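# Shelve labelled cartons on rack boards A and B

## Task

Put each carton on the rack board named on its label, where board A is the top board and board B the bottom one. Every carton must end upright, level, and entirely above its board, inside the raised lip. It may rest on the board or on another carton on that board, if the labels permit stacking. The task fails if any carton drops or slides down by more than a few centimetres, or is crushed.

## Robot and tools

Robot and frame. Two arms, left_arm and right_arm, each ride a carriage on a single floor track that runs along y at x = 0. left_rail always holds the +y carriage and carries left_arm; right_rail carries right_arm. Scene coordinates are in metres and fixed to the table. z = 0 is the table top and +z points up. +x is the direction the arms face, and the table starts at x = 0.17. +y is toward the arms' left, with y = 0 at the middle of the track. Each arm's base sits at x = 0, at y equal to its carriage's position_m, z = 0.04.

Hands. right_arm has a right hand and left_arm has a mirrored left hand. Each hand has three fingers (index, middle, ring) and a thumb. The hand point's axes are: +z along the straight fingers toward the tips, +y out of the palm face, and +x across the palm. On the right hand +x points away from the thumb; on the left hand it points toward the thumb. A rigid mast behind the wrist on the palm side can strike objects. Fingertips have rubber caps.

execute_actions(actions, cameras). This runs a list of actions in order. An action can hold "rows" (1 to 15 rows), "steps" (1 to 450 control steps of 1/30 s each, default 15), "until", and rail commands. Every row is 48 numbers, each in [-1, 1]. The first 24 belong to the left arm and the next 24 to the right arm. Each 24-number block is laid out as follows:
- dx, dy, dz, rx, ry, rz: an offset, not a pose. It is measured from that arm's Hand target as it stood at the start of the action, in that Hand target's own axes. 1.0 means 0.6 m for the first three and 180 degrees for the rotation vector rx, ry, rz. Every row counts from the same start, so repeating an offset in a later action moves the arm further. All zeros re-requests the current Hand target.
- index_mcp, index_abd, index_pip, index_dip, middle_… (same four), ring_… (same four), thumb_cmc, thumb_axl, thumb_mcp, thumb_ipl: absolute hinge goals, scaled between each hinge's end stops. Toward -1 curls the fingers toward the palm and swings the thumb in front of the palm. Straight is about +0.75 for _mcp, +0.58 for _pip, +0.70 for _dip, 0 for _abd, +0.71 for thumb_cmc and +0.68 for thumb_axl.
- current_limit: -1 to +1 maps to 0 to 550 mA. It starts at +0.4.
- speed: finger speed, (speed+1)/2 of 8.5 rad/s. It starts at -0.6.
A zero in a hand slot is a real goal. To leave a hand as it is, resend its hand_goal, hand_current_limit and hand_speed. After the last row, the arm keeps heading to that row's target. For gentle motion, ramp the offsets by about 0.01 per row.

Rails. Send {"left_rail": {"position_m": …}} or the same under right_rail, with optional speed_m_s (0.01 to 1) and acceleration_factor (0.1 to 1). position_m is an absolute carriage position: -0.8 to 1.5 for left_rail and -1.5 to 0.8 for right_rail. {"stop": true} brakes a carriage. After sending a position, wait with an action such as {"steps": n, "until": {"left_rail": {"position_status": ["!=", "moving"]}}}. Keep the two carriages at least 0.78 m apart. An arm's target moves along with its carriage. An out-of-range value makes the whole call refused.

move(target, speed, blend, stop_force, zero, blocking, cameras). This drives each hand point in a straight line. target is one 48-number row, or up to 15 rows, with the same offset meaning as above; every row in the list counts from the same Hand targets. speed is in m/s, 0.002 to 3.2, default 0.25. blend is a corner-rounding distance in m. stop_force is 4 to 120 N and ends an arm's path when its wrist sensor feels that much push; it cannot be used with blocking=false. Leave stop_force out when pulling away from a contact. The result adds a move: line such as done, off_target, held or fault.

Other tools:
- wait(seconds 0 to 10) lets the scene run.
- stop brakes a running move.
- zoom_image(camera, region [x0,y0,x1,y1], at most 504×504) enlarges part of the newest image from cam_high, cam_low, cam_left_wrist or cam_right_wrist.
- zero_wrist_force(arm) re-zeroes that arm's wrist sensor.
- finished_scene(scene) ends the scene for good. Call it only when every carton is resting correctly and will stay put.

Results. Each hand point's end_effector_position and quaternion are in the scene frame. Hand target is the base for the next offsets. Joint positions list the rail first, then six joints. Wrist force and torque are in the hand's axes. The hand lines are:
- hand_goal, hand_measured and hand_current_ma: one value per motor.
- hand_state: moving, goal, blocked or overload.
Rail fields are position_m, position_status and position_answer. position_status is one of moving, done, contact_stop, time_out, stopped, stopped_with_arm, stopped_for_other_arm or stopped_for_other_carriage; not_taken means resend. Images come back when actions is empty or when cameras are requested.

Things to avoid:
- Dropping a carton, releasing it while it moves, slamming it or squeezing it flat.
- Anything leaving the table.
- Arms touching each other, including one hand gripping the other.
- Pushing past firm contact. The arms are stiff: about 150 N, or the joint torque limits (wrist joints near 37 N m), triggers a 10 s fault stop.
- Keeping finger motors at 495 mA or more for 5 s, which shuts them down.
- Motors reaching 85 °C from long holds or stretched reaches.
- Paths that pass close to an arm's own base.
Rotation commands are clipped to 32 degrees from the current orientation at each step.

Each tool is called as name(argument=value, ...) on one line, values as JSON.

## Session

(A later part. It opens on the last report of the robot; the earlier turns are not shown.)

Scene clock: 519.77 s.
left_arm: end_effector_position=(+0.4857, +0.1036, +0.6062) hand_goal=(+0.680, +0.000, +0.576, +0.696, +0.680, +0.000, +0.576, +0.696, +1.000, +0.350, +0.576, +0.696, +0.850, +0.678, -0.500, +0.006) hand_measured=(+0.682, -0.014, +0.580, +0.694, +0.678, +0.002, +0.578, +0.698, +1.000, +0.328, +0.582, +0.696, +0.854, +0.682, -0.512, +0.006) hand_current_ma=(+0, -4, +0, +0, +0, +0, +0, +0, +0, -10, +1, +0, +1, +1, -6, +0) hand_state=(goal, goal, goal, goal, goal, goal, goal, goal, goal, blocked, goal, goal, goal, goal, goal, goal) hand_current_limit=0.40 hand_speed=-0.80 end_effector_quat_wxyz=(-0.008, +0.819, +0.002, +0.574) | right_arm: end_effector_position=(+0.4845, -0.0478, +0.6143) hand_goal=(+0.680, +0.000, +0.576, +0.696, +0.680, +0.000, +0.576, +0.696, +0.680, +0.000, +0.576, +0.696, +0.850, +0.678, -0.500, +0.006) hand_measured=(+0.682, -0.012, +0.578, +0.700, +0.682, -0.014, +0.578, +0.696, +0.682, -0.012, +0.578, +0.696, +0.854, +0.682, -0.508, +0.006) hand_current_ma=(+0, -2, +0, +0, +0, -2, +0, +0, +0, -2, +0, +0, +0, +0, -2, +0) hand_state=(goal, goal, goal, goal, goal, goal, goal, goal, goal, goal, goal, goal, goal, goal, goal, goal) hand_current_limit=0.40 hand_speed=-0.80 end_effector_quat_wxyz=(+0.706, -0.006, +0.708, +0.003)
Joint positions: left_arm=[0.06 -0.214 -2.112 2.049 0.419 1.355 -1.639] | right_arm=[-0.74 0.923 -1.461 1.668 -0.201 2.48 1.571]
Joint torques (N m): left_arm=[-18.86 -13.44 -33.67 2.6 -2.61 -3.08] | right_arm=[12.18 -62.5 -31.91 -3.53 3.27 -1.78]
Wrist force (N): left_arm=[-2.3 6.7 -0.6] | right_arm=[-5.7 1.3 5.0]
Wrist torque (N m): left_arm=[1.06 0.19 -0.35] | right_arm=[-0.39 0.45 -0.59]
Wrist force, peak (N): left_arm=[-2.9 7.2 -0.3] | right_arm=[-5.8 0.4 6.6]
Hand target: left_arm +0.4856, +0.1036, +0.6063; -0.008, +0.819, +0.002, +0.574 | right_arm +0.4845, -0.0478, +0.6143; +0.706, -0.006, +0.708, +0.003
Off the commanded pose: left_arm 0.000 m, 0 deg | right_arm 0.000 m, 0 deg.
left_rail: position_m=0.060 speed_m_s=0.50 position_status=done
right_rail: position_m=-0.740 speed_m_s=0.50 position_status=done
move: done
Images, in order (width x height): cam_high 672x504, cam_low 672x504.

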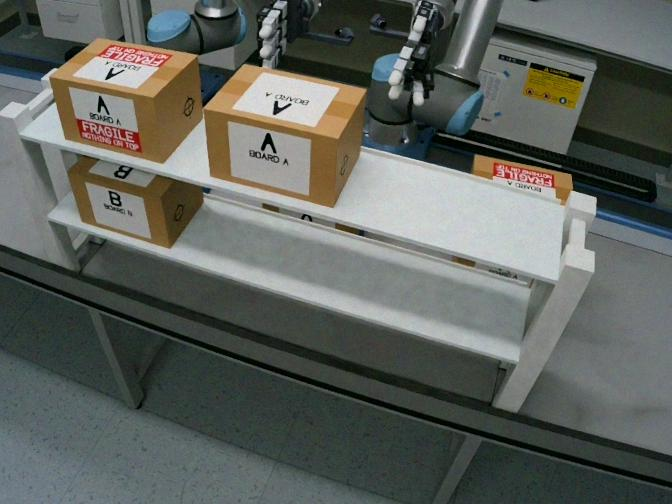

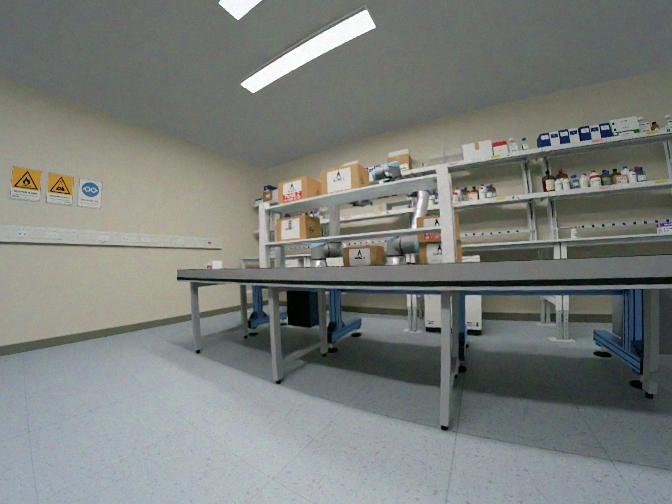

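zoom_image(camera="cam_high", region=[240, 180, 400, 260])

move(target=[[0.0783,-0.0833,-0.0285,0,0,0,0.68,0,0.576,0.696,0.68,0,0.576,0.696,1.0,0.35,0.576,0.696,0.85,0.678,-0.5,0.005,0.4,-0.8,-0.0833,-0.0833,0,0,0,0,0.68,0,0.576,0.696,0.68,0,0.576,0.696,0.68,0,0.576,0.696,0.85,0.678,-0.5,0.005,0.4,-0.8],[0.0783,-0.2,-0.0285,0,0,0,0.68,0,0.576,0.696,0.68,0,0.576,0.696,1.0,0.35,0.576,0.696,0.85,0.678,-0.5,0.005,0.4,-0.8,-0.0833,-0.2,0,0,0,0,0.68,0,0.576,0.696,0.68,0,0.576,0.696,0.68,0,0.576,0.696,0.85,0.678,-0.5,0.005,0.4,-0.8]], speed=[0.15,0.2], blend=0.02)

execute_actions(actions=[{"steps":42},{"left_rail":{"position_m":0.32,"speed_m_s":0.5},"steps":150,"until":{"left_rail":{"position_status":["!=","moving"]}}},{"right_rail":{"position_m":-0.48,"speed_m_s":0.5},"steps":150,"until":{"right_rail":{"position_status":["!=","moving"]}}}], cameras=["all"])

Scaled by 3.150 from the camera's 672x504 image, which has a finer 960x720 frame.

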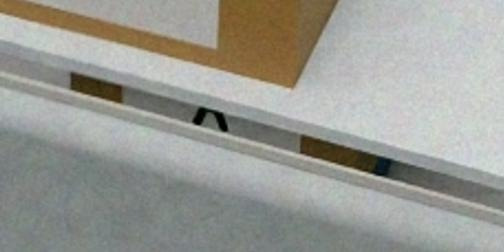

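Scene clock: 527.03 s.
left_arm: end_effector_position=(+0.4841, +0.2230, +0.6575) hand_goal=(+0.680, +0.000, +0.576, +0.696, +0.680, +0.000, +0.576, +0.696, +1.000, +0.350, +0.576, +0.696, +0.850, +0.678, -0.500, +0.006) hand_measured=(+0.682, -0.014, +0.578, +0.694, +0.678, +0.002, +0.578, +0.698, +1.000, +0.328, +0.580, +0.696, +0.854, +0.680, -0.512, +0.006) hand_current_ma=(+0, -4, +0, +0, +0, +0, +0, +0, +0, -9, +1, +0, +1, +0, -6, +0) hand_state=(goal, goal, goal, goal, goal, goal, goal, goal, goal, blocked, goal, goal, goal, goal, goal, goal) hand_current_limit=0.40 hand_speed=-0.80 end_effector_quat_wxyz=(-0.008, +0.819, +0.002, +0.574) | right_arm: end_effector_position=(+0.4862, -0.1676, +0.6648) hand_goal=(+0.680, +0.000, +0.576, +0.696, +0.680, +0.000, +0.576, +0.696, +0.680, +0.000, +0.576, +0.696, +0.850, +0.678, -0.500, +0.006) hand_measured=(+0.682, -0.012, +0.578, +0.700, +0.682, -0.014, +0.578, +0.696, +0.682, -0.012, +0.578, +0.696, +0.854, +0.682, -0.508, +0.006) hand_current_ma=(+0, -2, +0, +0, +0, -2, +0, +0, +0, -2, +0, +0, +0, +0, -2, +0) hand_state=(goal, goal, goal, goal, goal, goal, goal, goal, goal, goal, goal, goal, goal, goal, goal, goal) hand_current_limit=0.40 hand_speed=-0.80 end_effector_quat_wxyz=(+0.706, -0.006, +0.708, +0.003)
Joint positions: left_arm=[0.06 0.258 -1.956 1.878 0.434 1.799 -1.476] | right_arm=[-0.74 0.782 -1.661 1.78 -0.114 2.34 1.57]
Joint torques (N m): left_arm=[13.83 3.77 -48.95 -4.43 2.15 2.86] | right_arm=[-13.85 -47.16 -33.23 0.73 -2.9 -3.17]
Wrist force (N): left_arm=[-2.2 6.5 -0.2] | right_arm=[-5.7 1.0 4.9]
Wrist torque (N m): left_arm=[1.00 0.20 -0.62] | right_arm=[-0.40 0.43 -0.56]
Wrist force, peak (N): left_arm=[-3.6 7.9 -0.2] | right_arm=[-6.3 1.7 5.2]
Hand target: left_arm +0.4841, +0.2230, +0.6575; -0.008, +0.819, +0.002, +0.574 | right_arm +0.4862, -0.1676, +0.6648; +0.706, -0.006, +0.708, +0.003
Off the commanded pose: left_arm 0.000 m, 0 deg | right_arm 0.000 m, 0 deg.
left_rail: position_m=0.060 speed_m_s=0.50 position_status=done
right_rail: position_m=-0.740 speed_m_s=0.50 position_status=done
move: done

Scene clock: 531.57 s.
left_arm: end_effector_position=(+0.4841, +0.4830, +0.6575) hand_goal=(+0.680, +0.000, +0.576, +0.696, +0.680, +0.000, +0.576, +0.696, +1.000, +0.350, +0.576, +0.696, +0.850, +0.678, -0.500, +0.006) hand_measured=(+0.682, -0.014, +0.578, +0.694, +0.678, +0.002, +0.578, +0.698, +1.000, +0.328, +0.580, +0.696, +0.854, +0.680, -0.512, +0.006) hand_current_ma=(+0, -4, +0, +0, +0, +0, +0, +0, +0, -9, +1, +0, +1, +0, -6, +0) hand_state=(goal, goal, goal, goal, goal, goal, goal, goal, goal, blocked, goal, goal, goal, goal, goal, goal) hand_current_limit=0.40 hand_speed=-0.80 end_effector_quat_wxyz=(-0.008, +0.819, +0.002, +0.574) | right_arm: end_effector_position=(+0.4862, +0.0924, +0.6648) hand_goal=(+0.680, +0.000, +0.576, +0.696, +0.680, +0.000, +0.576, +0.696, +0.680, +0.000, +0.576, +0.696, +0.850, +0.678, -0.500, +0.006) hand_measured=(+0.682, -0.012, +0.578, +0.700, +0.682, -0.012, +0.578, +0.696, +0.682, -0.010, +0.578, +0.696, +0.854, +0.682, -0.508, +0.006) hand_current_ma=(+0, -2, +0, +0, +0, -2, +0, +0, +0, -2, +0, +0, +0, +0, -2, +0) hand_state=(goal, goal, goal, goal, goal, goal, goal, goal, goal, goal, goal, goal, goal, goal, goal, goal) hand_current_limit=0.40 hand_speed=-0.80 end_effector_quat_wxyz=(+0.706, -0.006, +0.708, +0.003)
Joint positions: left_arm=[0.32 0.258 -1.956 1.878 0.434 1.799 -1.476] | right_arm=[-0.48 0.782 -1.661 1.78 -0.114 2.339 1.57]
Joint torques (N m): left_arm=[8.65 -6.61 -42.85 -2.6 -1.14 2.9] | right_arm=[-10.32 -27.04 -44.18 -0.79 -1.29 -3.14]
Wrist force (N): left_arm=[-2.2 6.9 -0.4] | right_arm=[-5.7 1.7 4.6]
Wrist torque (N m): left_arm=[1.07 0.18 -0.62] | right_arm=[-0.29 0.44 -0.56]
Wrist force, peak (N): left_arm=[-2.5 8.2 -0.3] | right_arm=[-6.2 1.9 5.0]
Hand target: left_arm +0.4841, +0.4830, +0.6575; -0.008, +0.819, +0.002, +0.574 | right_arm +0.4862, +0.0924, +0.6648; +0.706, -0.006, +0.708, +0.003
Off the commanded pose: left_arm 0.000 m, 0 deg | right_arm 0.000 m, 0 deg.
left_rail: position_m=0.320 speed_m_s=0.50 position_status=done
right_rail: position_m=-0.480 speed_m_s=0.50 position_status=done

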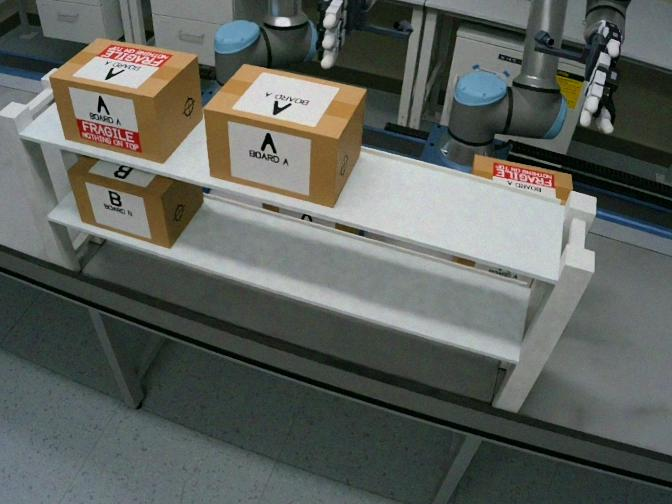

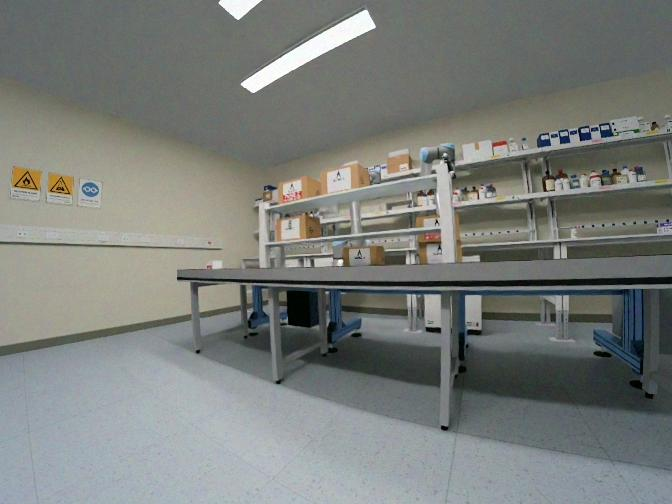

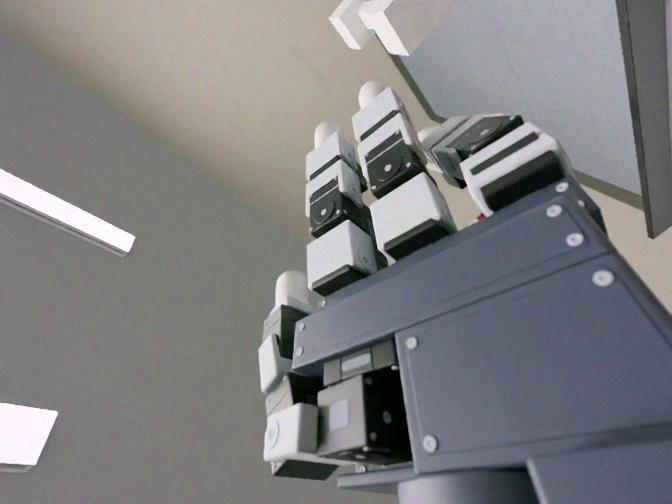

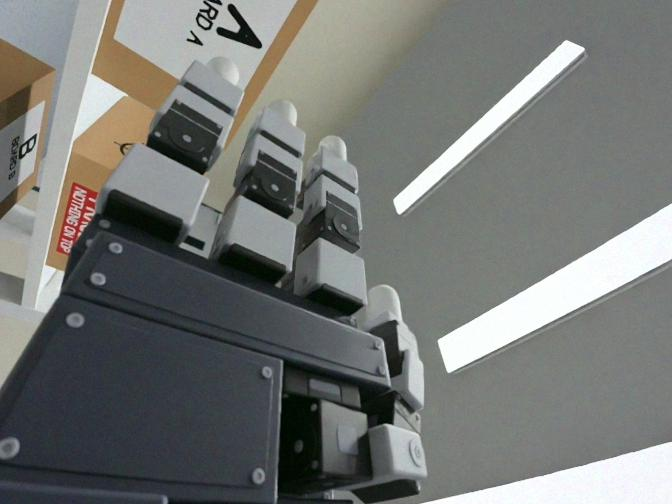

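zoom_image(camera="cam_low", region=[260, 160, 480, 280])

zoom_image(camera="cam_low", region=[325, 230, 400, 280])

zoom_image(camera="cam_high", region=[250, 190, 330, 240])

zoom_image(camera="cam_high", region=[320, 205, 400, 255])

Scaled by 2.291 from the camera's 672x504 image, which has a finer 960x720 frame.

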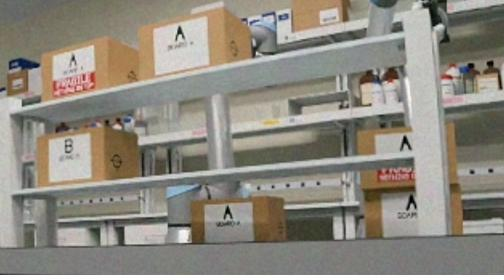

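Scaled by 6.720 from the camera's 672x504 image, which has a finer 960x720 frame.

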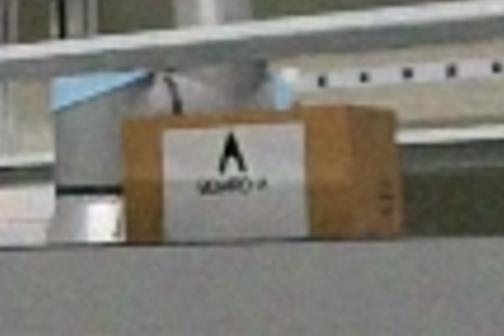

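Scaled by 6.300 from the camera's 672x504 image, which has a finer 960x720 frame.

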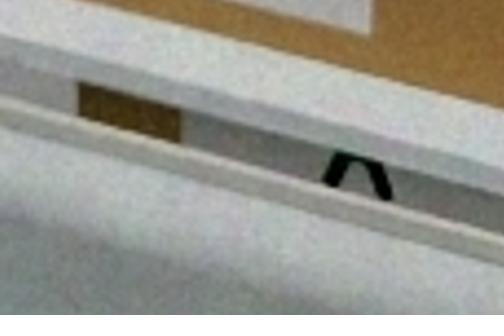

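Scaled by 6.300 from the camera's 672x504 image, which has a finer 960x720 frame.

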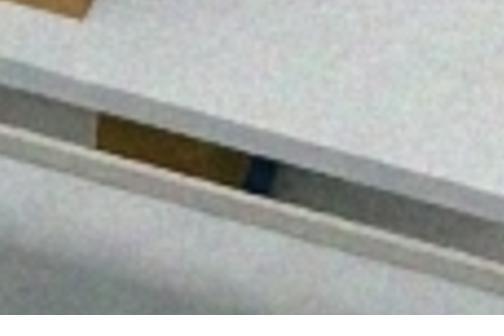

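move(target=[[-0.3213,0.5438,0.1115,0.0317,-0.0004,-0.0115,0.68,0,0.576,0.696,0.68,0,0.576,0.696,1.0,0.35,0.576,0.696,0.85,0.678,-0.5,0.005,0.4,-0.8,0.3597,-0.4517,0.0558,-0.0348,-0.0001,-0.0001,0.68,0,0.576,0.696,0.68,0,0.576,0.696,0.68,0,0.576,0.696,0.85,0.678,-0.5,0.005,0.4,-0.8],[-0.8035,0.6238,0.2953,0.0317,-0.0004,-0.0115,0.68,0,0.576,0.696,0.68,0,0.576,0.696,1.0,0.35,0.576,0.696,0.85,0.678,-0.5,0.005,0.4,-0.8,0.8663,-0.375,0.0488,-0.0348,-0.0001,-0.0001,0.68,0,0.576,0.696,0.68,0,0.576,0.696,0.68,0,0.576,0.696,0.85,0.678,-0.5,0.005,0.4,-0.8]], speed=[0.2,0.12], blend=0.01, cameras=["all"])

Scene clock: 557.63 s.
left_arm: end_effector_position=(+0.4912, +0.1140, +0.1401) hand_goal=(+0.680, +0.000, +0.576, +0.696, +0.680, +0.000, +0.576, +0.696, +1.000, +0.350, +0.576, +0.696, +0.850, +0.678, -0.500, +0.006) hand_measured=(+0.680, -0.012, +0.578, +0.694, +0.678, +0.002, +0.578, +0.698, +1.000, +0.330, +0.580, +0.696, +0.854, +0.680, -0.512, +0.006) hand_current_ma=(+0, -4, +0, +0, +0, +0, +0, +0, +0, -9, +1, +0, +0, +0, -6, +0) hand_state=(goal, goal, goal, goal, goal, goal, goal, goal, goal, blocked, goal, goal, goal, goal, goal, goal) hand_current_limit=0.40 hand_speed=-0.80 end_effector_quat_wxyz=(-0.038, +0.817, +0.045, +0.573) | right_arm: end_effector_position=(+0.5167, -0.1345, +0.1460) hand_goal=(+0.680, +0.000, +0.576, +0.696, +0.680, +0.000, +0.576, +0.696, +0.680, +0.000, +0.576, +0.696, +0.850, +0.678, -0.500, +0.006) hand_measured=(+0.682, -0.012, +0.578, +0.700, +0.682, -0.012, +0.578, +0.696, +0.682, -0.010, +0.578, +0.696, +0.854, +0.680, -0.508, +0.006) hand_current_ma=(+0, -2, +0, +0, +0, -2, +0, +0, +0, -2, +0, +0, +0, +0, -2, +0) hand_state=(goal, goal, goal, goal, goal, goal, goal, goal, goal, goal, goal, goal, goal, goal, goal, goal) hand_current_limit=0.40 hand_speed=-0.80 end_effector_quat_wxyz=(+0.705, -0.045, +0.707, +0.042)
Joint positions: left_arm=[0.32 -1.208 -1.318 2.58 -0.275 0.42 -2.505] | right_arm=[-0.48 0.188 -1.248 2.596 -1.344 1.637 1.567]
Joint torques (N m): left_arm=[13.14 -14.15 -17.81 -2.28 0.28 1.96] | right_arm=[10.88 -24.71 -21.63 -4.55 3.27 3.43]
Wrist force (N): left_arm=[-2.6 6.8 0.1] | right_arm=[-5.5 1.5 5.1]
Wrist torque (N m): left_arm=[1.00 0.25 -0.42] | right_arm=[-0.36 0.40 -0.56]
Wrist force, peak (N): left_arm=[-2.6 8.1 -0.4] | right_arm=[-6.9 2.6 4.7]
Hand target: left_arm +0.4912, +0.1140, +0.1401; -0.038, +0.817, +0.045, +0.573 | right_arm +0.5167, -0.1345, +0.1460; +0.705, -0.045, +0.707, +0.042
Off the commanded pose: left_arm 0.000 m, 0 deg | right_arm 0.000 m, 0 deg.
left_rail: position_m=0.320 speed_m_s=0.50 position_status=done
right_rail: position_m=-0.480 speed_m_s=0.50 position_status=done
move: done

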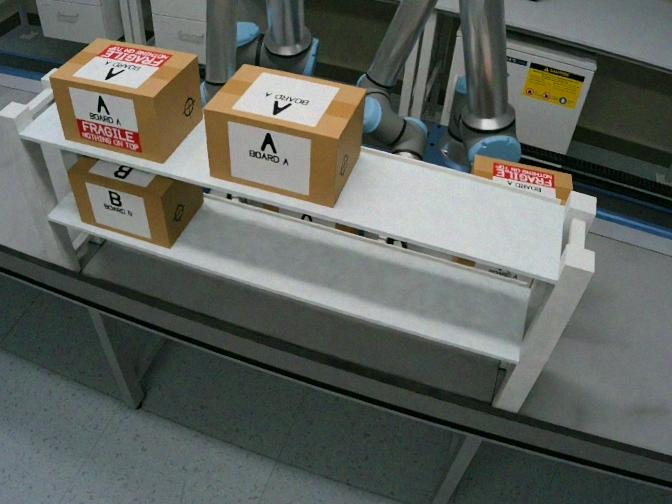

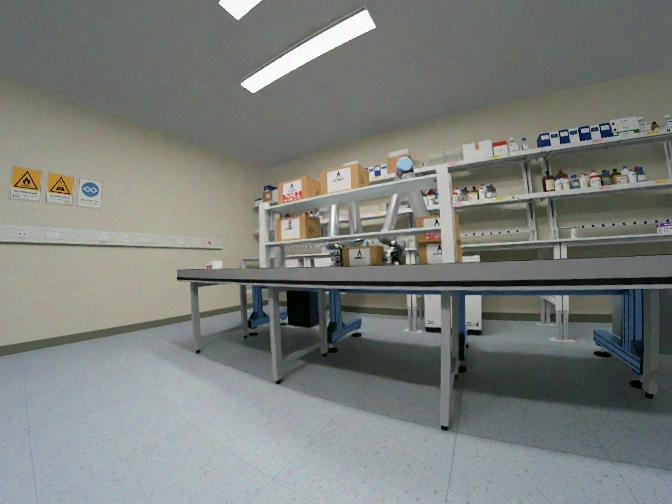

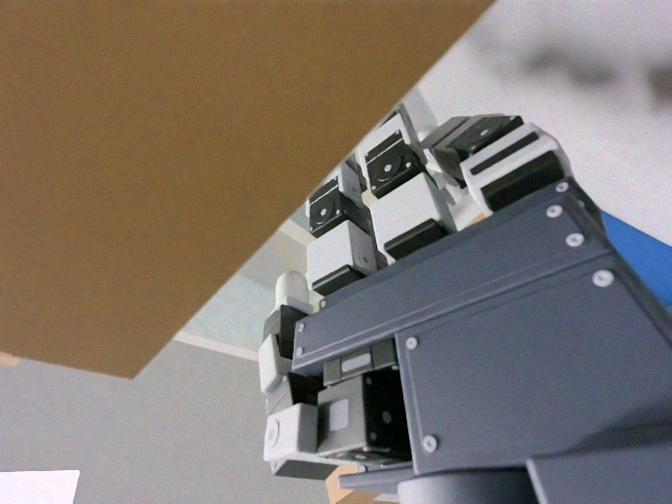

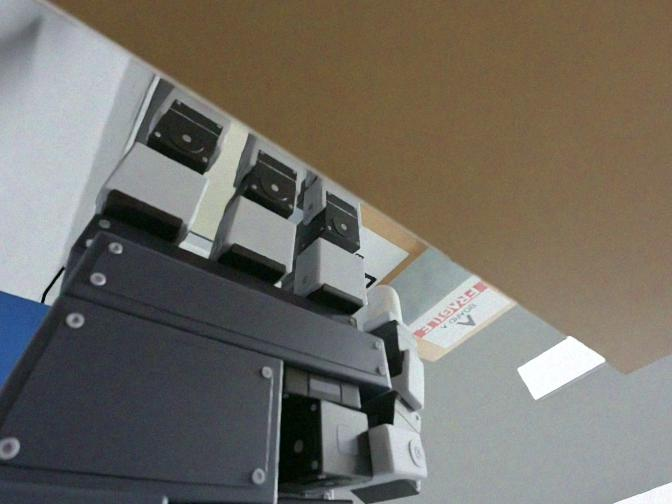

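move(target=[0,0.05,0,0,0,0,0.56,0,0.576,0.696,0.56,0,0.576,0.696,1.0,0.35,0.576,0.696,0.70,0.678,-0.64,0.005,0.4,-0.8,0,0.05,0,0,0,0,0.54,0,0.576,0.696,0.54,0,0.576,0.696,0.54,0,0.576,0.696,0.70,0.678,-0.64,0.005,0.4,-0.8], speed=0.04, stop_force=6)

move(target=[0,0.075,0,0,0,0,0.56,0,0.576,0.696,0.56,0,0.576,0.696,1.0,0.35,0.576,0.696,0.70,0.678,-0.64,0.005,0.4,-0.8,0,0.075,0,0,0,0,0.54,0,0.576,0.696,0.54,0,0.576,0.696,0.54,0,0.576,0.696,0.70,0.678,-0.64,0.005,0.4,-0.8], speed=0.007, stop_force=5, cameras=["cam_left_wrist","cam_right_wrist"])

Scene clock: 562.00 s.
left_arm: end_effector_position=(+0.4948, +0.0842, +0.1398) hand_goal=(+0.560, +0.000, +0.576, +0.696, +0.560, +0.000, +0.576, +0.696, +1.000, +0.350, +0.576, +0.696, +0.700, +0.678, -0.640, +0.006) hand_measured=(+0.562, -0.012, +0.578, +0.694, +0.564, -0.002, +0.578, +0.698, +1.000, +0.338, +0.578, +0.696, +0.702, +0.680, -0.642, +0.006) hand_current_ma=(+0, -4, +0, +0, +0, +0, +0, +0, +0, -3, +0, +0, +0, +0, +0, +0) hand_state=(goal, goal, goal, goal, goal, goal, goal, goal, goal, goal, goal, goal, goal, goal, goal, goal) hand_current_limit=0.40 hand_speed=-0.80 end_effector_quat_wxyz=(-0.038, +0.817, +0.045, +0.573) | right_arm: end_effector_position=(+0.5130, -0.1047, +0.1458) hand_goal=(+0.540, +0.000, +0.576, +0.696, +0.540, +0.000, +0.576, +0.696, +0.540, +0.000, +0.576, +0.696, +0.700, +0.678, -0.640, +0.006) hand_measured=(+0.542, -0.012, +0.578, +0.700, +0.542, -0.012, +0.578, +0.696, +0.542, -0.010, +0.578, +0.696, +0.704, +0.680, -0.642, +0.006) hand_current_ma=(+0, -2, +0, +0, +0, -2, +0, +0, +0, -2, +0, +0, +0, +0, +0, +0) hand_state=(goal, goal, goal, goal, goal, goal, goal, goal, goal, goal, goal, goal, goal, goal, goal, goal) hand_current_limit=0.40 hand_speed=-0.80 end_effector_quat_wxyz=(+0.705, -0.045, +0.707, +0.042)
Joint positions: left_arm=[0.32 -1.237 -1.276 2.532 -0.214 0.405 -2.565] | right_arm=[-0.48 0.278 -1.234 2.562 -1.325 1.727 1.567]
Joint torques (N m): left_arm=[-19.7 -19.63 -18.41 7.48 -4.49 -2.79] | right_arm=[11.15 -27.36 -22.86 0.3 3.15 3.51]
Wrist force (N): left_arm=[-2.6 6.8 -0.2] | right_arm=[-5.7 1.3 5.1]
Wrist torque (N m): left_arm=[1.02 0.24 -0.38] | right_arm=[-0.36 0.42 -0.61]
Wrist force, peak (N): left_arm=[-2.7 7.5 -0.4] | right_arm=[-6.1 1.3 5.7]
Hand target: left_arm +0.4948, +0.0842, +0.1398; -0.038, +0.817, +0.045, +0.573 | right_arm +0.5130, -0.1047, +0.1458; +0.705, -0.045, +0.707, +0.042
Off the commanded pose: left_arm 0.000 m, 0 deg | right_arm 0.000 m, 0 deg.
left_rail: position_m=0.320 speed_m_s=0.50 position_status=done
right_rail: position_m=-0.480 speed_m_s=0.50 position_status=done
move: done

Scene clock: 566.67 s.
left_arm: end_effector_position=(+0.4977, +0.0599, +0.1395) hand_goal=(+0.560, +0.000, +0.576, +0.696, +0.560, +0.000, +0.576, +0.696, +1.000, +0.350, +0.576, +0.696, +0.700, +0.678, -0.640, +0.006) hand_measured=(+0.594, -0.012, +0.594, +0.698, +0.608, -0.002, +0.602, +0.702, +1.000, +0.338, +0.578, +0.696, +0.702, +0.680, -0.642, +0.006) hand_current_ma=(+30, -3, +9, +0, +55, +0, +16, +1, +0, -3, +0, +0, +0, +0, +0, +0) hand_state=(blocked, goal, goal, goal, blocked, goal, blocked, goal, goal, goal, goal, goal, goal, goal, goal, goal) hand_current_limit=0.40 hand_speed=-0.80 end_effector_quat_wxyz=(-0.038, +0.817, +0.045, +0.573) | right_arm: end_effector_position=(+0.5108, -0.0865, +0.1457) hand_goal=(+0.540, +0.000, +0.576, +0.696, +0.540, +0.000, +0.576, +0.696, +0.540, +0.000, +0.576, +0.696, +0.700, +0.678, -0.640, +0.006) hand_measured=(+0.566, -0.010, +0.586, +0.700, +0.566, -0.010, +0.588, +0.696, +0.568, -0.008, +0.586, +0.696, +0.702, +0.680, -0.642, +0.006) hand_current_ma=(+13, -1, +2, +0, +12, -2, +2, +0, +14, -1, +2, +0, +0, +0, +0, +0) hand_state=(blocked, goal, goal, goal, blocked, goal, goal, goal, blocked, goal, goal, goal, goal, goal, goal, goal) hand_current_limit=0.40 hand_speed=-0.80 end_effector_quat_wxyz=(+0.705, -0.045, +0.707, +0.042)
Joint positions: left_arm=[0.32 -1.256 -1.245 2.493 -0.166 0.395 -2.608] | right_arm=[-0.48 0.33 -1.225 2.54 -1.312 1.779 1.567]
Joint torques (N m): left_arm=[11.53 -46.31 -5.64 -1.31 0.34 2.15] | right_arm=[-12.03 -51.96 -5.33 -4.27 -4.01 2.75]
Wrist force (N): left_arm=[-2.1 3.5 0.0] | right_arm=[-5.3 -2.4 4.4]
Wrist torque (N m): left_arm=[1.28 0.19 -0.31] | right_arm=[-0.05 0.42 -0.68]
Wrist force, peak (N): left_arm=[-2.6 7.1 -0.1] | right_arm=[-6.5 -3.3 6.0]
Hand target: left_arm +0.4977, +0.0599, +0.1395; -0.038, +0.817, +0.045, +0.573 (not the last commanded pose) | right_arm +0.5108, -0.0865, +0.1457; +0.705, -0.045, +0.707, +0.042 (not the last commanded pose)
Off the commanded pose: left_arm 0.021 m, 0 deg | right_arm 0.027 m, 0 deg.
left_rail: position_m=0.320 speed_m_s=0.50 position_status=done
right_rail: position_m=-0.480 speed_m_s=0.50 position_status=done
move: contact (left_arm, right_arm)
Images, in order (width x height): cam_left_wrist 672x504, cam_right_wrist 672x504.

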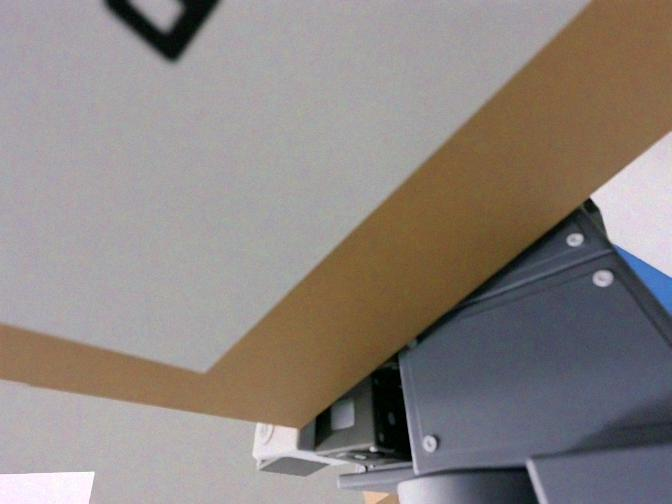

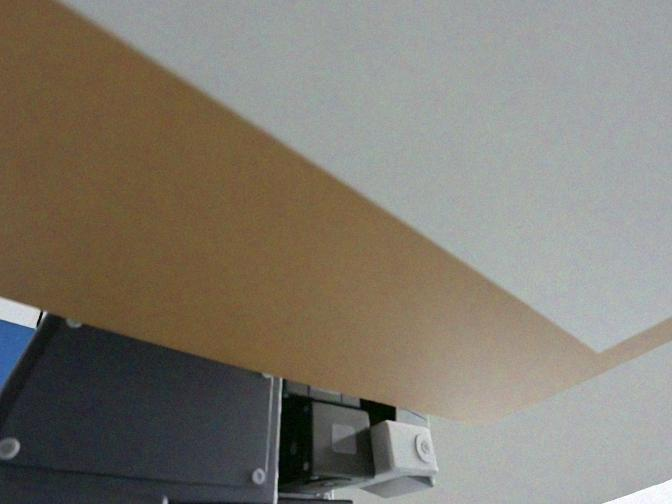

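zoom_image(camera="cam_left_wrist", region=[0, 0, 504, 504])

zoom_image(camera="cam_left_wrist", region=[420, 0, 672, 252])

Scaled by 1.000.

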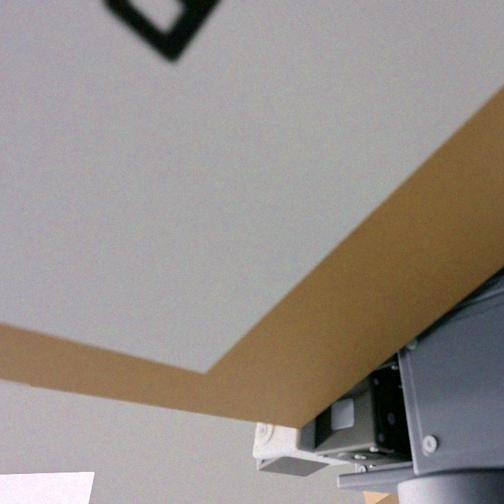

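Scaled by 2.000 from the camera's 672x504 image, which has a finer 960x720 frame.

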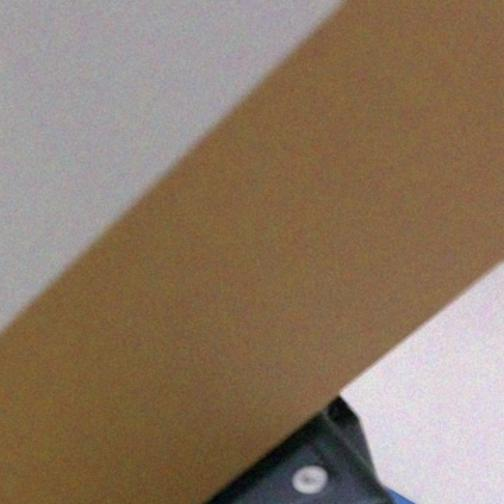

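move(target=[[0,-0.012,0,0,0,0,0.56,0,0.576,0.696,0.56,0,0.576,0.696,1.0,0.35,0.576,0.696,0.70,0.678,-0.64,0.005,0.4,-0.8,0,-0.012,0,0,0,0,0.54,0,0.576,0.696,0.54,0,0.576,0.696,0.54,0,0.576,0.696,0.70,0.678,-0.64,0.005,0.4,-0.8],[0.0068,-0.012,0.0188,0,0,0,0.56,0,0.576,0.696,0.56,0,0.576,0.696,1.0,0.35,0.576,0.696,0.70,0.678,-0.64,0.005,0.4,-0.8,0,-0.012,0.02,0,0,0,0.54,0,0.576,0.696,0.54,0,0.576,0.696,0.54,0,0.576,0.696,0.70,0.678,-0.64,0.005,0.4,-0.8]], speed=[0.03,0.02])

move(target=[0,0.045,0,0,0,0,0.56,0,0.576,0.696,0.56,0,0.576,0.696,1.0,0.35,0.576,0.696,0.70,0.678,-0.64,0.005,0.4,-0.8,0,0.045,0,0,0,0,0.54,0,0.576,0.696,0.54,0,0.576,0.696,0.54,0,0.576,0.696,0.70,0.678,-0.64,0.005,0.4,-0.8], speed=0.007, stop_force=5, cameras=["cam_left_wrist","cam_right_wrist"])

Scene clock: 579.03 s.
left_arm: end_effector_position=(+0.5087, +0.0685, +0.1396) hand_goal=(+0.560, +0.000, +0.576, +0.696, +0.560, +0.000, +0.576, +0.696, +1.000, +0.350, +0.576, +0.696, +0.700, +0.678, -0.640, +0.006) hand_measured=(+0.564, -0.012, +0.580, +0.698, +0.564, -0.002, +0.580, +0.698, +1.000, +0.338, +0.578, +0.696, +0.702, +0.680, -0.642, +0.006) hand_current_ma=(+0, -3, +0, +0, +1, +0, +0, +0, +0, -3, +0, +0, +0, +0, +0, +0) hand_state=(goal, goal, goal, goal, goal, goal, goal, goal, goal, goal, goal, goal, goal, goal, goal, goal) hand_current_limit=0.40 hand_speed=-0.80 end_effector_quat_wxyz=(-0.038, +0.817, +0.045, +0.573) | right_arm: end_effector_position=(+0.5236, -0.0922, +0.1457) hand_goal=(+0.540, +0.000, +0.576, +0.696, +0.540, +0.000, +0.576, +0.696, +0.540, +0.000, +0.576, +0.696, +0.700, +0.678, -0.640, +0.006) hand_measured=(+0.542, -0.010, +0.580, +0.700, +0.542, -0.010, +0.578, +0.696, +0.542, -0.008, +0.578, +0.696, +0.702, +0.680, -0.642, +0.006) hand_current_ma=(+0, -1, +0, +0, +0, -2, +0, +0, +0, -1, +0, +0, +0, +0, +0, +0) hand_state=(goal, goal, goal, goal, goal, goal, goal, goal, goal, goal, goal, goal, goal, goal, goal, goal) hand_current_limit=0.40 hand_speed=-0.80 end_effector_quat_wxyz=(+0.705, -0.045, +0.707, +0.042)
Joint positions: left_arm=[0.32 -1.207 -1.272 2.494 -0.236 0.42 -2.503] | right_arm=[-0.48 0.304 -1.22 2.53 -1.306 1.753 1.567]
Joint torques (N m): left_arm=[14.86 -46.68 -19.48 -1.01 0.48 2.53] | right_arm=[-14.15 -28.28 -23.21 0.13 -3.06 -3.37]
Wrist force (N): left_arm=[-2.7 6.8 0.1] | right_arm=[-5.8 1.1 4.9]
Wrist torque (N m): left_arm=[1.01 0.26 -0.67] | right_arm=[-0.38 0.44 -0.63]
Wrist force, peak (N): left_arm=[-2.4 7.2 0.1] | right_arm=[-6.1 -3.0 4.6]
Hand target: left_arm +0.5087, +0.0685, +0.1396; -0.038, +0.817, +0.045, +0.573 | right_arm +0.5236, -0.0922, +0.1457; +0.705, -0.045, +0.707, +0.042
Off the commanded pose: left_arm 0.000 m, 0 deg | right_arm 0.000 m, 0 deg.
left_rail: position_m=0.320 speed_m_s=0.50 position_status=done
right_rail: position_m=-0.480 speed_m_s=0.50 position_status=done
move: done

Scene clock: 581.43 s.
left_arm: end_effector_position=(+0.5097, +0.0601, +0.1395) hand_goal=(+0.560, +0.000, +0.576, +0.696, +0.560, +0.000, +0.576, +0.696, +1.000, +0.350, +0.576, +0.696, +0.700, +0.678, -0.640, +0.006) hand_measured=(+0.590, -0.012, +0.590, +0.698, +0.602, -0.002, +0.598, +0.700, +1.000, +0.338, +0.578, +0.696, +0.702, +0.680, -0.642, +0.006) hand_current_ma=(+24, -3, +5, +0, +45, +0, +12, +0, +0, -3, +0, +0, +0, +0, +0, +0) hand_state=(blocked, goal, goal, goal, blocked, goal, blocked, goal, goal, goal, goal, goal, goal, goal, goal, goal) hand_current_limit=0.40 hand_speed=-0.80 end_effector_quat_wxyz=(-0.038, +0.817, +0.045, +0.573) | right_arm: end_effector_position=(+0.5225, -0.0834, +0.1457) hand_goal=(+0.540, +0.000, +0.576, +0.696, +0.540, +0.000, +0.576, +0.696, +0.540, +0.000, +0.576, +0.696, +0.700, +0.678, -0.640, +0.006) hand_measured=(+0.562, -0.010, +0.582, +0.696, +0.560, -0.010, +0.582, +0.696, +0.562, -0.008, +0.582, +0.696, +0.702, +0.680, -0.642, +0.006) hand_current_ma=(+8, -1, +1, +0, +8, -1, +1, +0, +9, -1, +1, +0, +0, +0, +0, +0) hand_state=(blocked, goal, goal, goal, blocked, goal, goal, goal, blocked, goal, goal, goal, goal, goal, goal, goal) hand_current_limit=0.40 hand_speed=-0.80 end_effector_quat_wxyz=(+0.705, -0.045, +0.707, +0.042)
Joint positions: left_arm=[0.32 -1.214 -1.261 2.48 -0.22 0.416 -2.518] | right_arm=[-0.48 0.328 -1.216 2.519 -1.3 1.777 1.567]
Joint torques (N m): left_arm=[13.69 -48.22 -6.41 -1.39 0.5 2.26] | right_arm=[-12.62 -52.89 -2.03 -4.34 -3.16 0.11]
Wrist force (N): left_arm=[-2.6 4.2 0.8] | right_arm=[-5.7 -0.7 5.8]
Wrist torque (N m): left_arm=[1.20 0.22 -0.34] | right_arm=[-0.35 0.44 -0.66]
Wrist force, peak (N): left_arm=[-2.8 7.0 -0.1] | right_arm=[-6.1 -1.0 6.5]
Hand target: left_arm +0.5097, +0.0601, +0.1395; -0.038, +0.817, +0.045, +0.573 (not the last commanded pose) | right_arm +0.5225, -0.0834, +0.1457; +0.705, -0.045, +0.707, +0.042 (not the last commanded pose)
Off the commanded pose: left_arm 0.019 m, 0 deg | right_arm 0.018 m, 0 deg.
left_rail: position_m=0.320 speed_m_s=0.50 position_status=done
right_rail: position_m=-0.480 speed_m_s=0.50 position_status=done
move: contact (left_arm, right_arm)
Images, in order (width x height): cam_left_wrist 672x504, cam_right_wrist 672x504.

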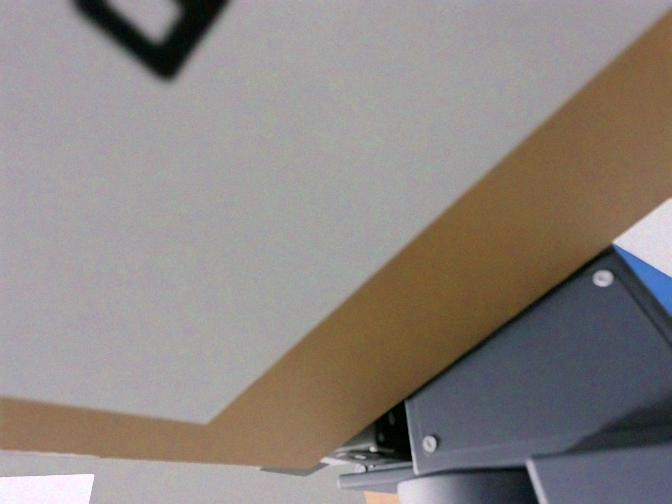

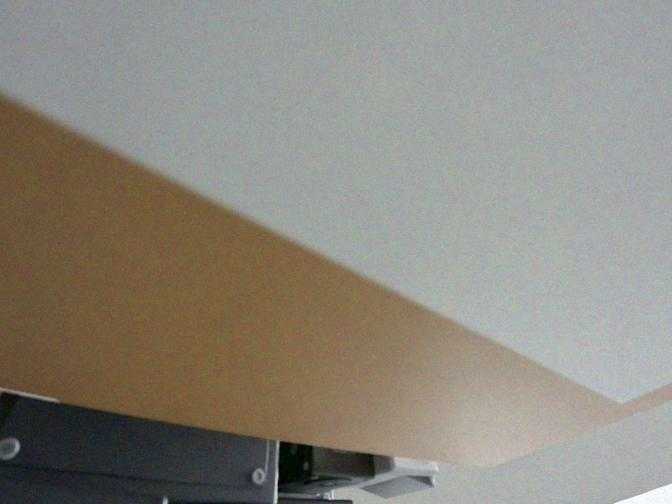

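move(target=[0,0.035,0,0,0,0,0.56,0,0.576,0.696,0.56,0,0.576,0.696,1.0,0.35,0.576,0.696,0.70,0.678,-0.64,0.005,0.4,-0.8,0,0.035,0,0,0,0,0.54,0,0.576,0.696,0.54,0,0.576,0.696,0.54,0,0.576,0.696,0.70,0.678,-0.64,0.005,0.4,-0.8], speed=0.004, stop_force=30)

Scene clock: 586.30 s.
left_arm: end_effector_position=(+0.5112, +0.0478, +0.1394) hand_goal=(+0.560, +0.000, +0.576, +0.696, +0.560, +0.000, +0.576, +0.696, +1.000, +0.350, +0.576, +0.696, +0.700, +0.678, -0.640, +0.006) hand_measured=(+0.636, -0.020, +0.612, +0.696, +0.644, -0.018, +0.618, +0.704, +1.000, +0.338, +0.578, +0.696, +0.730, +0.678, -0.642, +0.006) hand_current_ma=(+128, -9, +29, +0, +148, -7, +41, +2, +0, -3, +0, +0, +21, +0, +0, +0) hand_state=(blocked, blocked, blocked, goal, blocked, goal, blocked, goal, goal, goal, goal, goal, blocked, goal, goal, goal) hand_current_limit=0.40 hand_speed=-0.80 end_effector_quat_wxyz=(-0.038, +0.817, +0.045, +0.573) | right_arm: end_effector_position=(+0.5209, -0.0708, +0.1456) hand_goal=(+0.540, +0.000, +0.576, +0.696, +0.540, +0.000, +0.576, +0.696, +0.540, +0.000, +0.576, +0.696, +0.700, +0.678, -0.640, +0.006) hand_measured=(+0.686, -0.008, +0.630, +0.692, +0.680, -0.008, +0.630, +0.692, +0.684, -0.006, +0.624, +0.694, +0.716, +0.688, -0.644, +0.006) hand_current_ma=(+353, -1, +44, +0, +329, -1, +47, +0, +343, -1, +38, +0, +4, +2, -1, +0) hand_state=(blocked, goal, blocked, goal, blocked, goal, blocked, goal, blocked, goal, blocked, goal, goal, goal, goal, goal) hand_current_limit=0.40 hand_speed=-0.80 end_effector_quat_wxyz=(+0.705, -0.045, +0.707, +0.042)
Joint positions: left_arm=[0.32 -1.224 -1.246 2.46 -0.196 0.411 -2.539] | right_arm=[-0.48 0.362 -1.209 2.504 -1.291 1.81 1.567]
Joint torques (N m): left_arm=[3.02 -49.89 -21.41 -2.78 1.27 2.01] | right_arm=[3.58 -52.53 -1.68 -2.73 -4.9 3.37]
Wrist force (N): left_arm=[-3.0 -16.6 -4.5] | right_arm=[-6.2 -18.3 10.5]
Wrist torque (N m): left_arm=[0.85 -0.19 0.07] | right_arm=[0.45 0.28 -1.03]
Wrist force, peak (N): left_arm=[-10.4 -27.4 -8.0] | right_arm=[-3.8 -31.5 12.7]
Hand target: left_arm +0.5112, +0.0478, +0.1394; -0.038, +0.817, +0.045, +0.573 (not the last commanded pose) | right_arm +0.5210, -0.0708, +0.1456; +0.705, -0.045, +0.707, +0.042 (not the last commanded pose)
Off the commanded pose: left_arm 0.009 m, 0 deg | right_arm 0.008 m, 0 deg.
left_rail: position_m=0.320 speed_m_s=0.50 position_status=done
right_rail: position_m=-0.480 speed_m_s=0.50 position_status=done
move: contact (left_arm, right_arm)

move(target=[[0,-0.0167,0,0,0,0,0.56,0,0.576,0.696,0.56,0,0.576,0.696,1.0,0.35,0.576,0.696,0.70,0.678,-0.64,0.005,0.4,-0.8,0,-0.0167,0,0,0,0,0.54,0,0.576,0.696,0.54,0,0.576,0.696,0.54,0,0.576,0.696,0.70,0.678,-0.64,0.005,0.4,-0.8],[0.0021,-0.0155,0.0057,-0.0157,0.0002,0.0057,0.56,0,0.576,0.696,0.56,0,0.576,0.696,1.0,0.35,0.576,0.696,0.70,0.678,-0.64,0.005,0.4,-0.8,0,-0.0173,-0.0062,0.0167,0.0001,0.0001,0.54,0,0.576,0.696,0.54,0,0.576,0.696,0.54,0,0.576,0.696,0.70,0.678,-0.64,0.005,0.4,-0.8]], speed=[0.02,0.02])

move(target=[0,0.04,0,0,0,0,0.56,0,0.576,0.696,0.56,0,0.576,0.696,1.0,0.35,0.576,0.696,0.70,0.678,-0.64,0.005,0.4,-0.8,0,0.04,0,0,0,0,0.54,0,0.576,0.696,0.54,0,0.576,0.696,0.54,0,0.576,0.696,0.70,0.678,-0.64,0.005,0.4,-0.8], speed=0.007, stop_force=7)

move(target=[0,0.035,0,0,0,0,0.56,0,0.576,0.696,0.56,0,0.576,0.696,1.0,0.35,0.576,0.696,0.70,0.678,-0.64,0.005,0.4,-0.8,0,0.035,0,0,0,0,0.54,0,0.576,0.696,0.54,0,0.576,0.696,0.54,0,0.576,0.696,0.70,0.678,-0.64,0.005,0.4,-0.8], speed=0.004, stop_force=20)

Scene clock: 594.77 s.
left_arm: end_effector_position=(+0.5137, +0.0575, +0.1395) hand_goal=(+0.560, +0.000, +0.576, +0.696, +0.560, +0.000, +0.576, +0.696, +1.000, +0.350, +0.576, +0.696, +0.700, +0.678, -0.640, +0.006) hand_measured=(+0.598, -0.004, +0.596, +0.696, +0.614, -0.006, +0.606, +0.704, +1.000, +0.338, +0.578, +0.696, +0.704, +0.676, -0.642, +0.006) hand_current_ma=(+38, -1, +10, +0, +70, -1, +21, +2, +0, -3, +0, +0, +0, +0, +0, +0) hand_state=(blocked, goal, goal, goal, blocked, goal, blocked, goal, goal, goal, goal, goal, goal, goal, goal, goal) hand_current_limit=0.40 hand_speed=-0.80 end_effector_quat_wxyz=(-0.023, +0.818, +0.024, +0.574) | right_arm: end_effector_position=(+0.5185, -0.0816, +0.1457) hand_goal=(+0.540, +0.000, +0.576, +0.696, +0.540, +0.000, +0.576, +0.696, +0.540, +0.000, +0.576, +0.696, +0.700, +0.678, -0.640, +0.006) hand_measured=(+0.582, -0.006, +0.594, +0.692, +0.580, -0.006, +0.594, +0.694, +0.582, -0.006, +0.594, +0.694, +0.704, +0.680, -0.644, +0.006) hand_current_ma=(+30, -1, +6, +0, +30, -1, +6, +0, +31, +0, +5, +0, +0, +0, -1, +0) hand_state=(blocked, goal, goal, goal, blocked, goal, goal, goal, blocked, goal, goal, goal, goal, goal, goal, goal) hand_current_limit=0.40 hand_speed=-0.80 end_effector_quat_wxyz=(+0.705, -0.026, +0.708, +0.023)
Joint positions: left_arm=[0.32 -1.177 -1.308 2.497 -0.34 0.47 -2.351] | right_arm=[-0.48 0.374 -1.213 2.512 -1.295 1.875 1.568]
Joint torques (N m): left_arm=[12.34 -46.06 -7.94 -2.09 1.08 2.86] | right_arm=[13.59 -30.53 -23.5 0.03 2.17 3.37]
Wrist force (N): left_arm=[-2.0 3.8 0.0] | right_arm=[-6.5 -2.9 6.7]
Wrist torque (N m): left_arm=[1.14 0.15 -0.56] | right_arm=[-0.38 0.60 -0.78]
Wrist force, peak (N): left_arm=[-3.4 -17.2 -4.5] | right_arm=[-6.4 -18.8 11.9]
Hand target: left_arm +0.5137, +0.0575, +0.1395; -0.023, +0.818, +0.024, +0.574 | right_arm +0.5185, -0.0816, +0.1457; +0.705, -0.026, +0.708, +0.023
Off the commanded pose: left_arm 0.000 m, 0 deg | right_arm 0.000 m, 0 deg.
left_rail: position_m=0.320 speed_m_s=0.50 position_status=done
right_rail: position_m=-0.480 speed_m_s=0.50 position_status=done
move: done

Scene clock: 596.37 s.
left_arm: end_effector_position=(+0.5139, +0.0545, +0.1395) hand_goal=(+0.560, +0.000, +0.576, +0.696, +0.560, +0.000, +0.576, +0.696, +1.000, +0.350, +0.576, +0.696, +0.700, +0.678, -0.640, +0.006) hand_measured=(+0.622, -0.004, +0.600, +0.692, +0.632, -0.006, +0.610, +0.704, +1.000, +0.338, +0.578, +0.696, +0.704, +0.678, -0.642, +0.006) hand_current_ma=(+87, -1, +15, -1, +114, -1, +27, +2, +0, -3, +0, +0, +0, +0, +0, +0) hand_state=(blocked, goal, blocked, goal, blocked, goal, blocked, goal, goal, goal, goal, goal, goal, goal, goal, goal) hand_current_limit=0.40 hand_speed=-0.80 end_effector_quat_wxyz=(-0.023, +0.818, +0.024, +0.574) | right_arm: end_effector_position=(+0.5184, -0.0801, +0.1457) hand_goal=(+0.540, +0.000, +0.576, +0.696, +0.540, +0.000, +0.576, +0.696, +0.540, +0.000, +0.576, +0.696, +0.700, +0.678, -0.640, +0.006) hand_measured=(+0.590, -0.006, +0.594, +0.692, +0.588, -0.006, +0.594, +0.694, +0.590, -0.004, +0.594, +0.694, +0.704, +0.680, -0.644, +0.006) hand_current_ma=(+43, -1, +6, +0, +41, -1, +6, +0, +44, +0, +5, +0, +0, +0, -1, +0) hand_state=(blocked, goal, goal, goal, blocked, goal, goal, goal, blocked, goal, goal, goal, goal, goal, goal, goal) hand_current_limit=0.40 hand_speed=-0.80 end_effector_quat_wxyz=(+0.705, -0.026, +0.708, +0.023)
Joint positions: left_arm=[0.32 -1.181 -1.304 2.492 -0.335 0.468 -2.357] | right_arm=[-0.48 0.378 -1.212 2.51 -1.294 1.879 1.568]
Joint torques (N m): left_arm=[10.71 -45.5 -10.47 -2.38 1.25 1.91] | right_arm=[-9.31 -52.84 -2.7 -4.11 -4.45 2.89]
Wrist force (N): left_arm=[-2.0 -0.8 0.7] | right_arm=[-7.5 -6.1 7.2]
Wrist torque (N m): left_arm=[1.26 0.12 -0.53] | right_arm=[-0.22 0.50 -0.89]
Wrist force, peak (N): left_arm=[-1.6 -4.6 -1.6] | right_arm=[-8.0 -10.1 4.8]
Hand target: left_arm +0.5139, +0.0545, +0.1395; -0.023, +0.818, +0.024, +0.574 (not the last commanded pose) | right_arm +0.5184, -0.0801, +0.1457; +0.705, -0.026, +0.708, +0.023 (not the last commanded pose)
Off the commanded pose: left_arm 0.021 m, 0 deg | right_arm 0.023 m, 0 deg.
left_rail: position_m=0.320 speed_m_s=0.50 position_status=done
right_rail: position_m=-0.480 speed_m_s=0.50 position_status=done
move: contact (left_arm, right_arm)

Scene clock: 599.80 s.
left_arm: end_effector_position=(+0.5145, +0.0461, +0.1394) hand_goal=(+0.560, +0.000, +0.576, +0.696, +0.560, +0.000, +0.576, +0.696, +1.000, +0.350, +0.576, +0.696, +0.700, +0.678, -0.640, +0.006) hand_measured=(+0.654, -0.026, +0.610, +0.690, +0.652, -0.016, +0.620, +0.704, +1.000, +0.336, +0.586, +0.696, +0.712, +0.678, -0.642, +0.006) hand_current_ma=(+186, -13, +28, -1, +180, -6, +44, +2, +0, -5, +3, +0, +4, +0, +0, +0) hand_state=(blocked, blocked, blocked, goal, blocked, goal, blocked, goal, goal, goal, goal, goal, goal, goal, goal, goal) hand_current_limit=0.40 hand_speed=-0.80 end_effector_quat_wxyz=(-0.023, +0.818, +0.024, +0.574) | right_arm: end_effector_position=(+0.5178, -0.0713, +0.1456) hand_goal=(+0.540, +0.000, +0.576, +0.696, +0.540, +0.000, +0.576, +0.696, +0.540, +0.000, +0.576, +0.696, +0.700, +0.678, -0.640, +0.006) hand_measured=(+0.656, -0.004, +0.618, +0.690, +0.654, -0.004, +0.620, +0.690, +0.658, -0.004, +0.616, +0.694, +0.714, +0.680, -0.644, +0.006) hand_current_ma=(+232, +0, +28, +0, +220, +0, +30, +0, +233, +0, +25, +0, +3, +0, -1, +0) hand_state=(blocked, goal, blocked, goal, blocked, goal, blocked, goal, blocked, goal, blocked, goal, goal, goal, goal, goal) hand_current_limit=0.40 hand_speed=-0.80 end_effector_quat_wxyz=(+0.705, -0.026, +0.708, +0.023)
Joint positions: left_arm=[0.32 -1.19 -1.294 2.479 -0.319 0.462 -2.372] | right_arm=[-0.48 0.401 -1.207 2.498 -1.287 1.902 1.568]
Joint torques (N m): left_arm=[6.35 -48.1 -19.19 -4.23 3.98 2.19] | right_arm=[-0.82 -52.57 -5.3 -4.18 -10.49 3.44]
Wrist force (N): left_arm=[-3.6 -14.8 -2.8] | right_arm=[-8.6 -21.2 7.5]
Wrist torque (N m): left_arm=[1.49 0.09 -0.54] | right_arm=[0.72 0.37 -1.17]
Wrist force, peak (N): left_arm=[-3.8 -21.6 -3.8] | right_arm=[-7.3 -27.1 5.8]
Hand target: left_arm +0.5145, +0.0462, +0.1394; -0.023, +0.818, +0.024, +0.574 (not the last commanded pose) | right_arm +0.5178, -0.0713, +0.1456; +0.705, -0.026, +0.708, +0.023 (not the last commanded pose)
Off the commanded pose: left_arm 0.013 m, 0 deg | right_arm 0.012 m, 0 deg.
left_rail: position_m=0.320 speed_m_s=0.50 position_status=done
right_rail: position_m=-0.480 speed_m_s=0.50 position_status=done
move: contact (left_arm, right_arm)

move(target=[0,0.03,0,0,0,0,0.56,0,0.576,0.696,0.56,0,0.576,0.696,1.0,0.35,0.576,0.696,0.70,0.678,-0.64,0.005,0.4,-0.8,0,0.03,0,0,0,0,0.54,0,0.576,0.696,0.54,0,0.576,0.696,0.54,0,0.576,0.696,0.70,0.678,-0.64,0.005,0.4,-0.8], speed=0.004, stop_force=30)

Scene clock: 607.40 s.
left_arm: end_effector_position=(+0.5145, +0.0451, +0.1393) hand_goal=(+0.560, +0.000, +0.576, +0.696, +0.560, +0.000, +0.576, +0.696, +1.000, +0.350, +0.576, +0.696, +0.700, +0.678, -0.640, +0.006) hand_measured=(+0.654, -0.026, +0.610, +0.690, +0.654, -0.016, +0.620, +0.704, +1.000, +0.334, +0.588, +0.696, +0.712, +0.678, -0.642, +0.006) hand_current_ma=(+187, -13, +28, -1, +186, -6, +44, +2, +0, -6, +4, +0, +4, +0, +0, +0) hand_state=(blocked, blocked, blocked, goal, blocked, goal, blocked, goal, goal, goal, goal, goal, goal, goal, goal, goal) hand_current_limit=0.40 hand_speed=-0.80 end_effector_quat_wxyz=(-0.023, +0.818, +0.024, +0.574) | right_arm: end_effector_position=(+0.5177, -0.0698, +0.1456) hand_goal=(+0.540, +0.000, +0.576, +0.696, +0.540, +0.000, +0.576, +0.696, +0.540, +0.000, +0.576, +0.696, +0.700, +0.678, -0.640, +0.006) hand_measured=(+0.666, +0.000, +0.622, +0.690, +0.664, +0.000, +0.624, +0.690, +0.668, +0.002, +0.618, +0.692, +0.750, +0.688, -0.642, +0.006) hand_current_ma=(+267, +0, +34, +0, +257, +0, +35, -1, +276, +0, +29, +0, +42, +2, +0, +0) hand_state=(blocked, goal, blocked, goal, blocked, goal, blocked, goal, blocked, goal, blocked, goal, blocked, goal, goal, goal) hand_current_limit=0.40 hand_speed=-0.80 end_effector_quat_wxyz=(+0.705, -0.026, +0.708, +0.023)
Joint positions: left_arm=[0.32 -1.191 -1.292 2.478 -0.316 0.461 -2.374] | right_arm=[-0.48 0.404 -1.206 2.496 -1.286 1.906 1.568]
Joint torques (N m): left_arm=[-5.53 -51.07 -35.68 -7.98 6.1 2.14] | right_arm=[9 -57.3 -12.46 -5.97 -15.2 2.2]
Wrist force (N): left_arm=[-8.8 -41.1 -0.5] | right_arm=[-0.4 -45.1 8.7]
Wrist torque (N m): left_arm=[-1.02 0.03 -0.32] | right_arm=[-1.18 -0.54 -0.27]
Wrist force, peak (N): left_arm=[-7.9 -49.9 -1.1] | right_arm=[0.4 -52.8 9.5]
Hand target: left_arm +0.5145, +0.0451, +0.1393; -0.023, +0.818, +0.024, +0.574 (not the last commanded pose) | right_arm +0.5177, -0.0698, +0.1456; +0.705, -0.026, +0.708, +0.023 (not the last commanded pose)
Off the commanded pose: left_arm 0.017 m, 0 deg | right_arm 0.017 m, 0 deg.
left_rail: position_m=0.320 speed_m_s=0.50 position_status=done
right_rail: position_m=-0.480 speed_m_s=0.50 position_status=done
move: contact (left_arm, right_arm)


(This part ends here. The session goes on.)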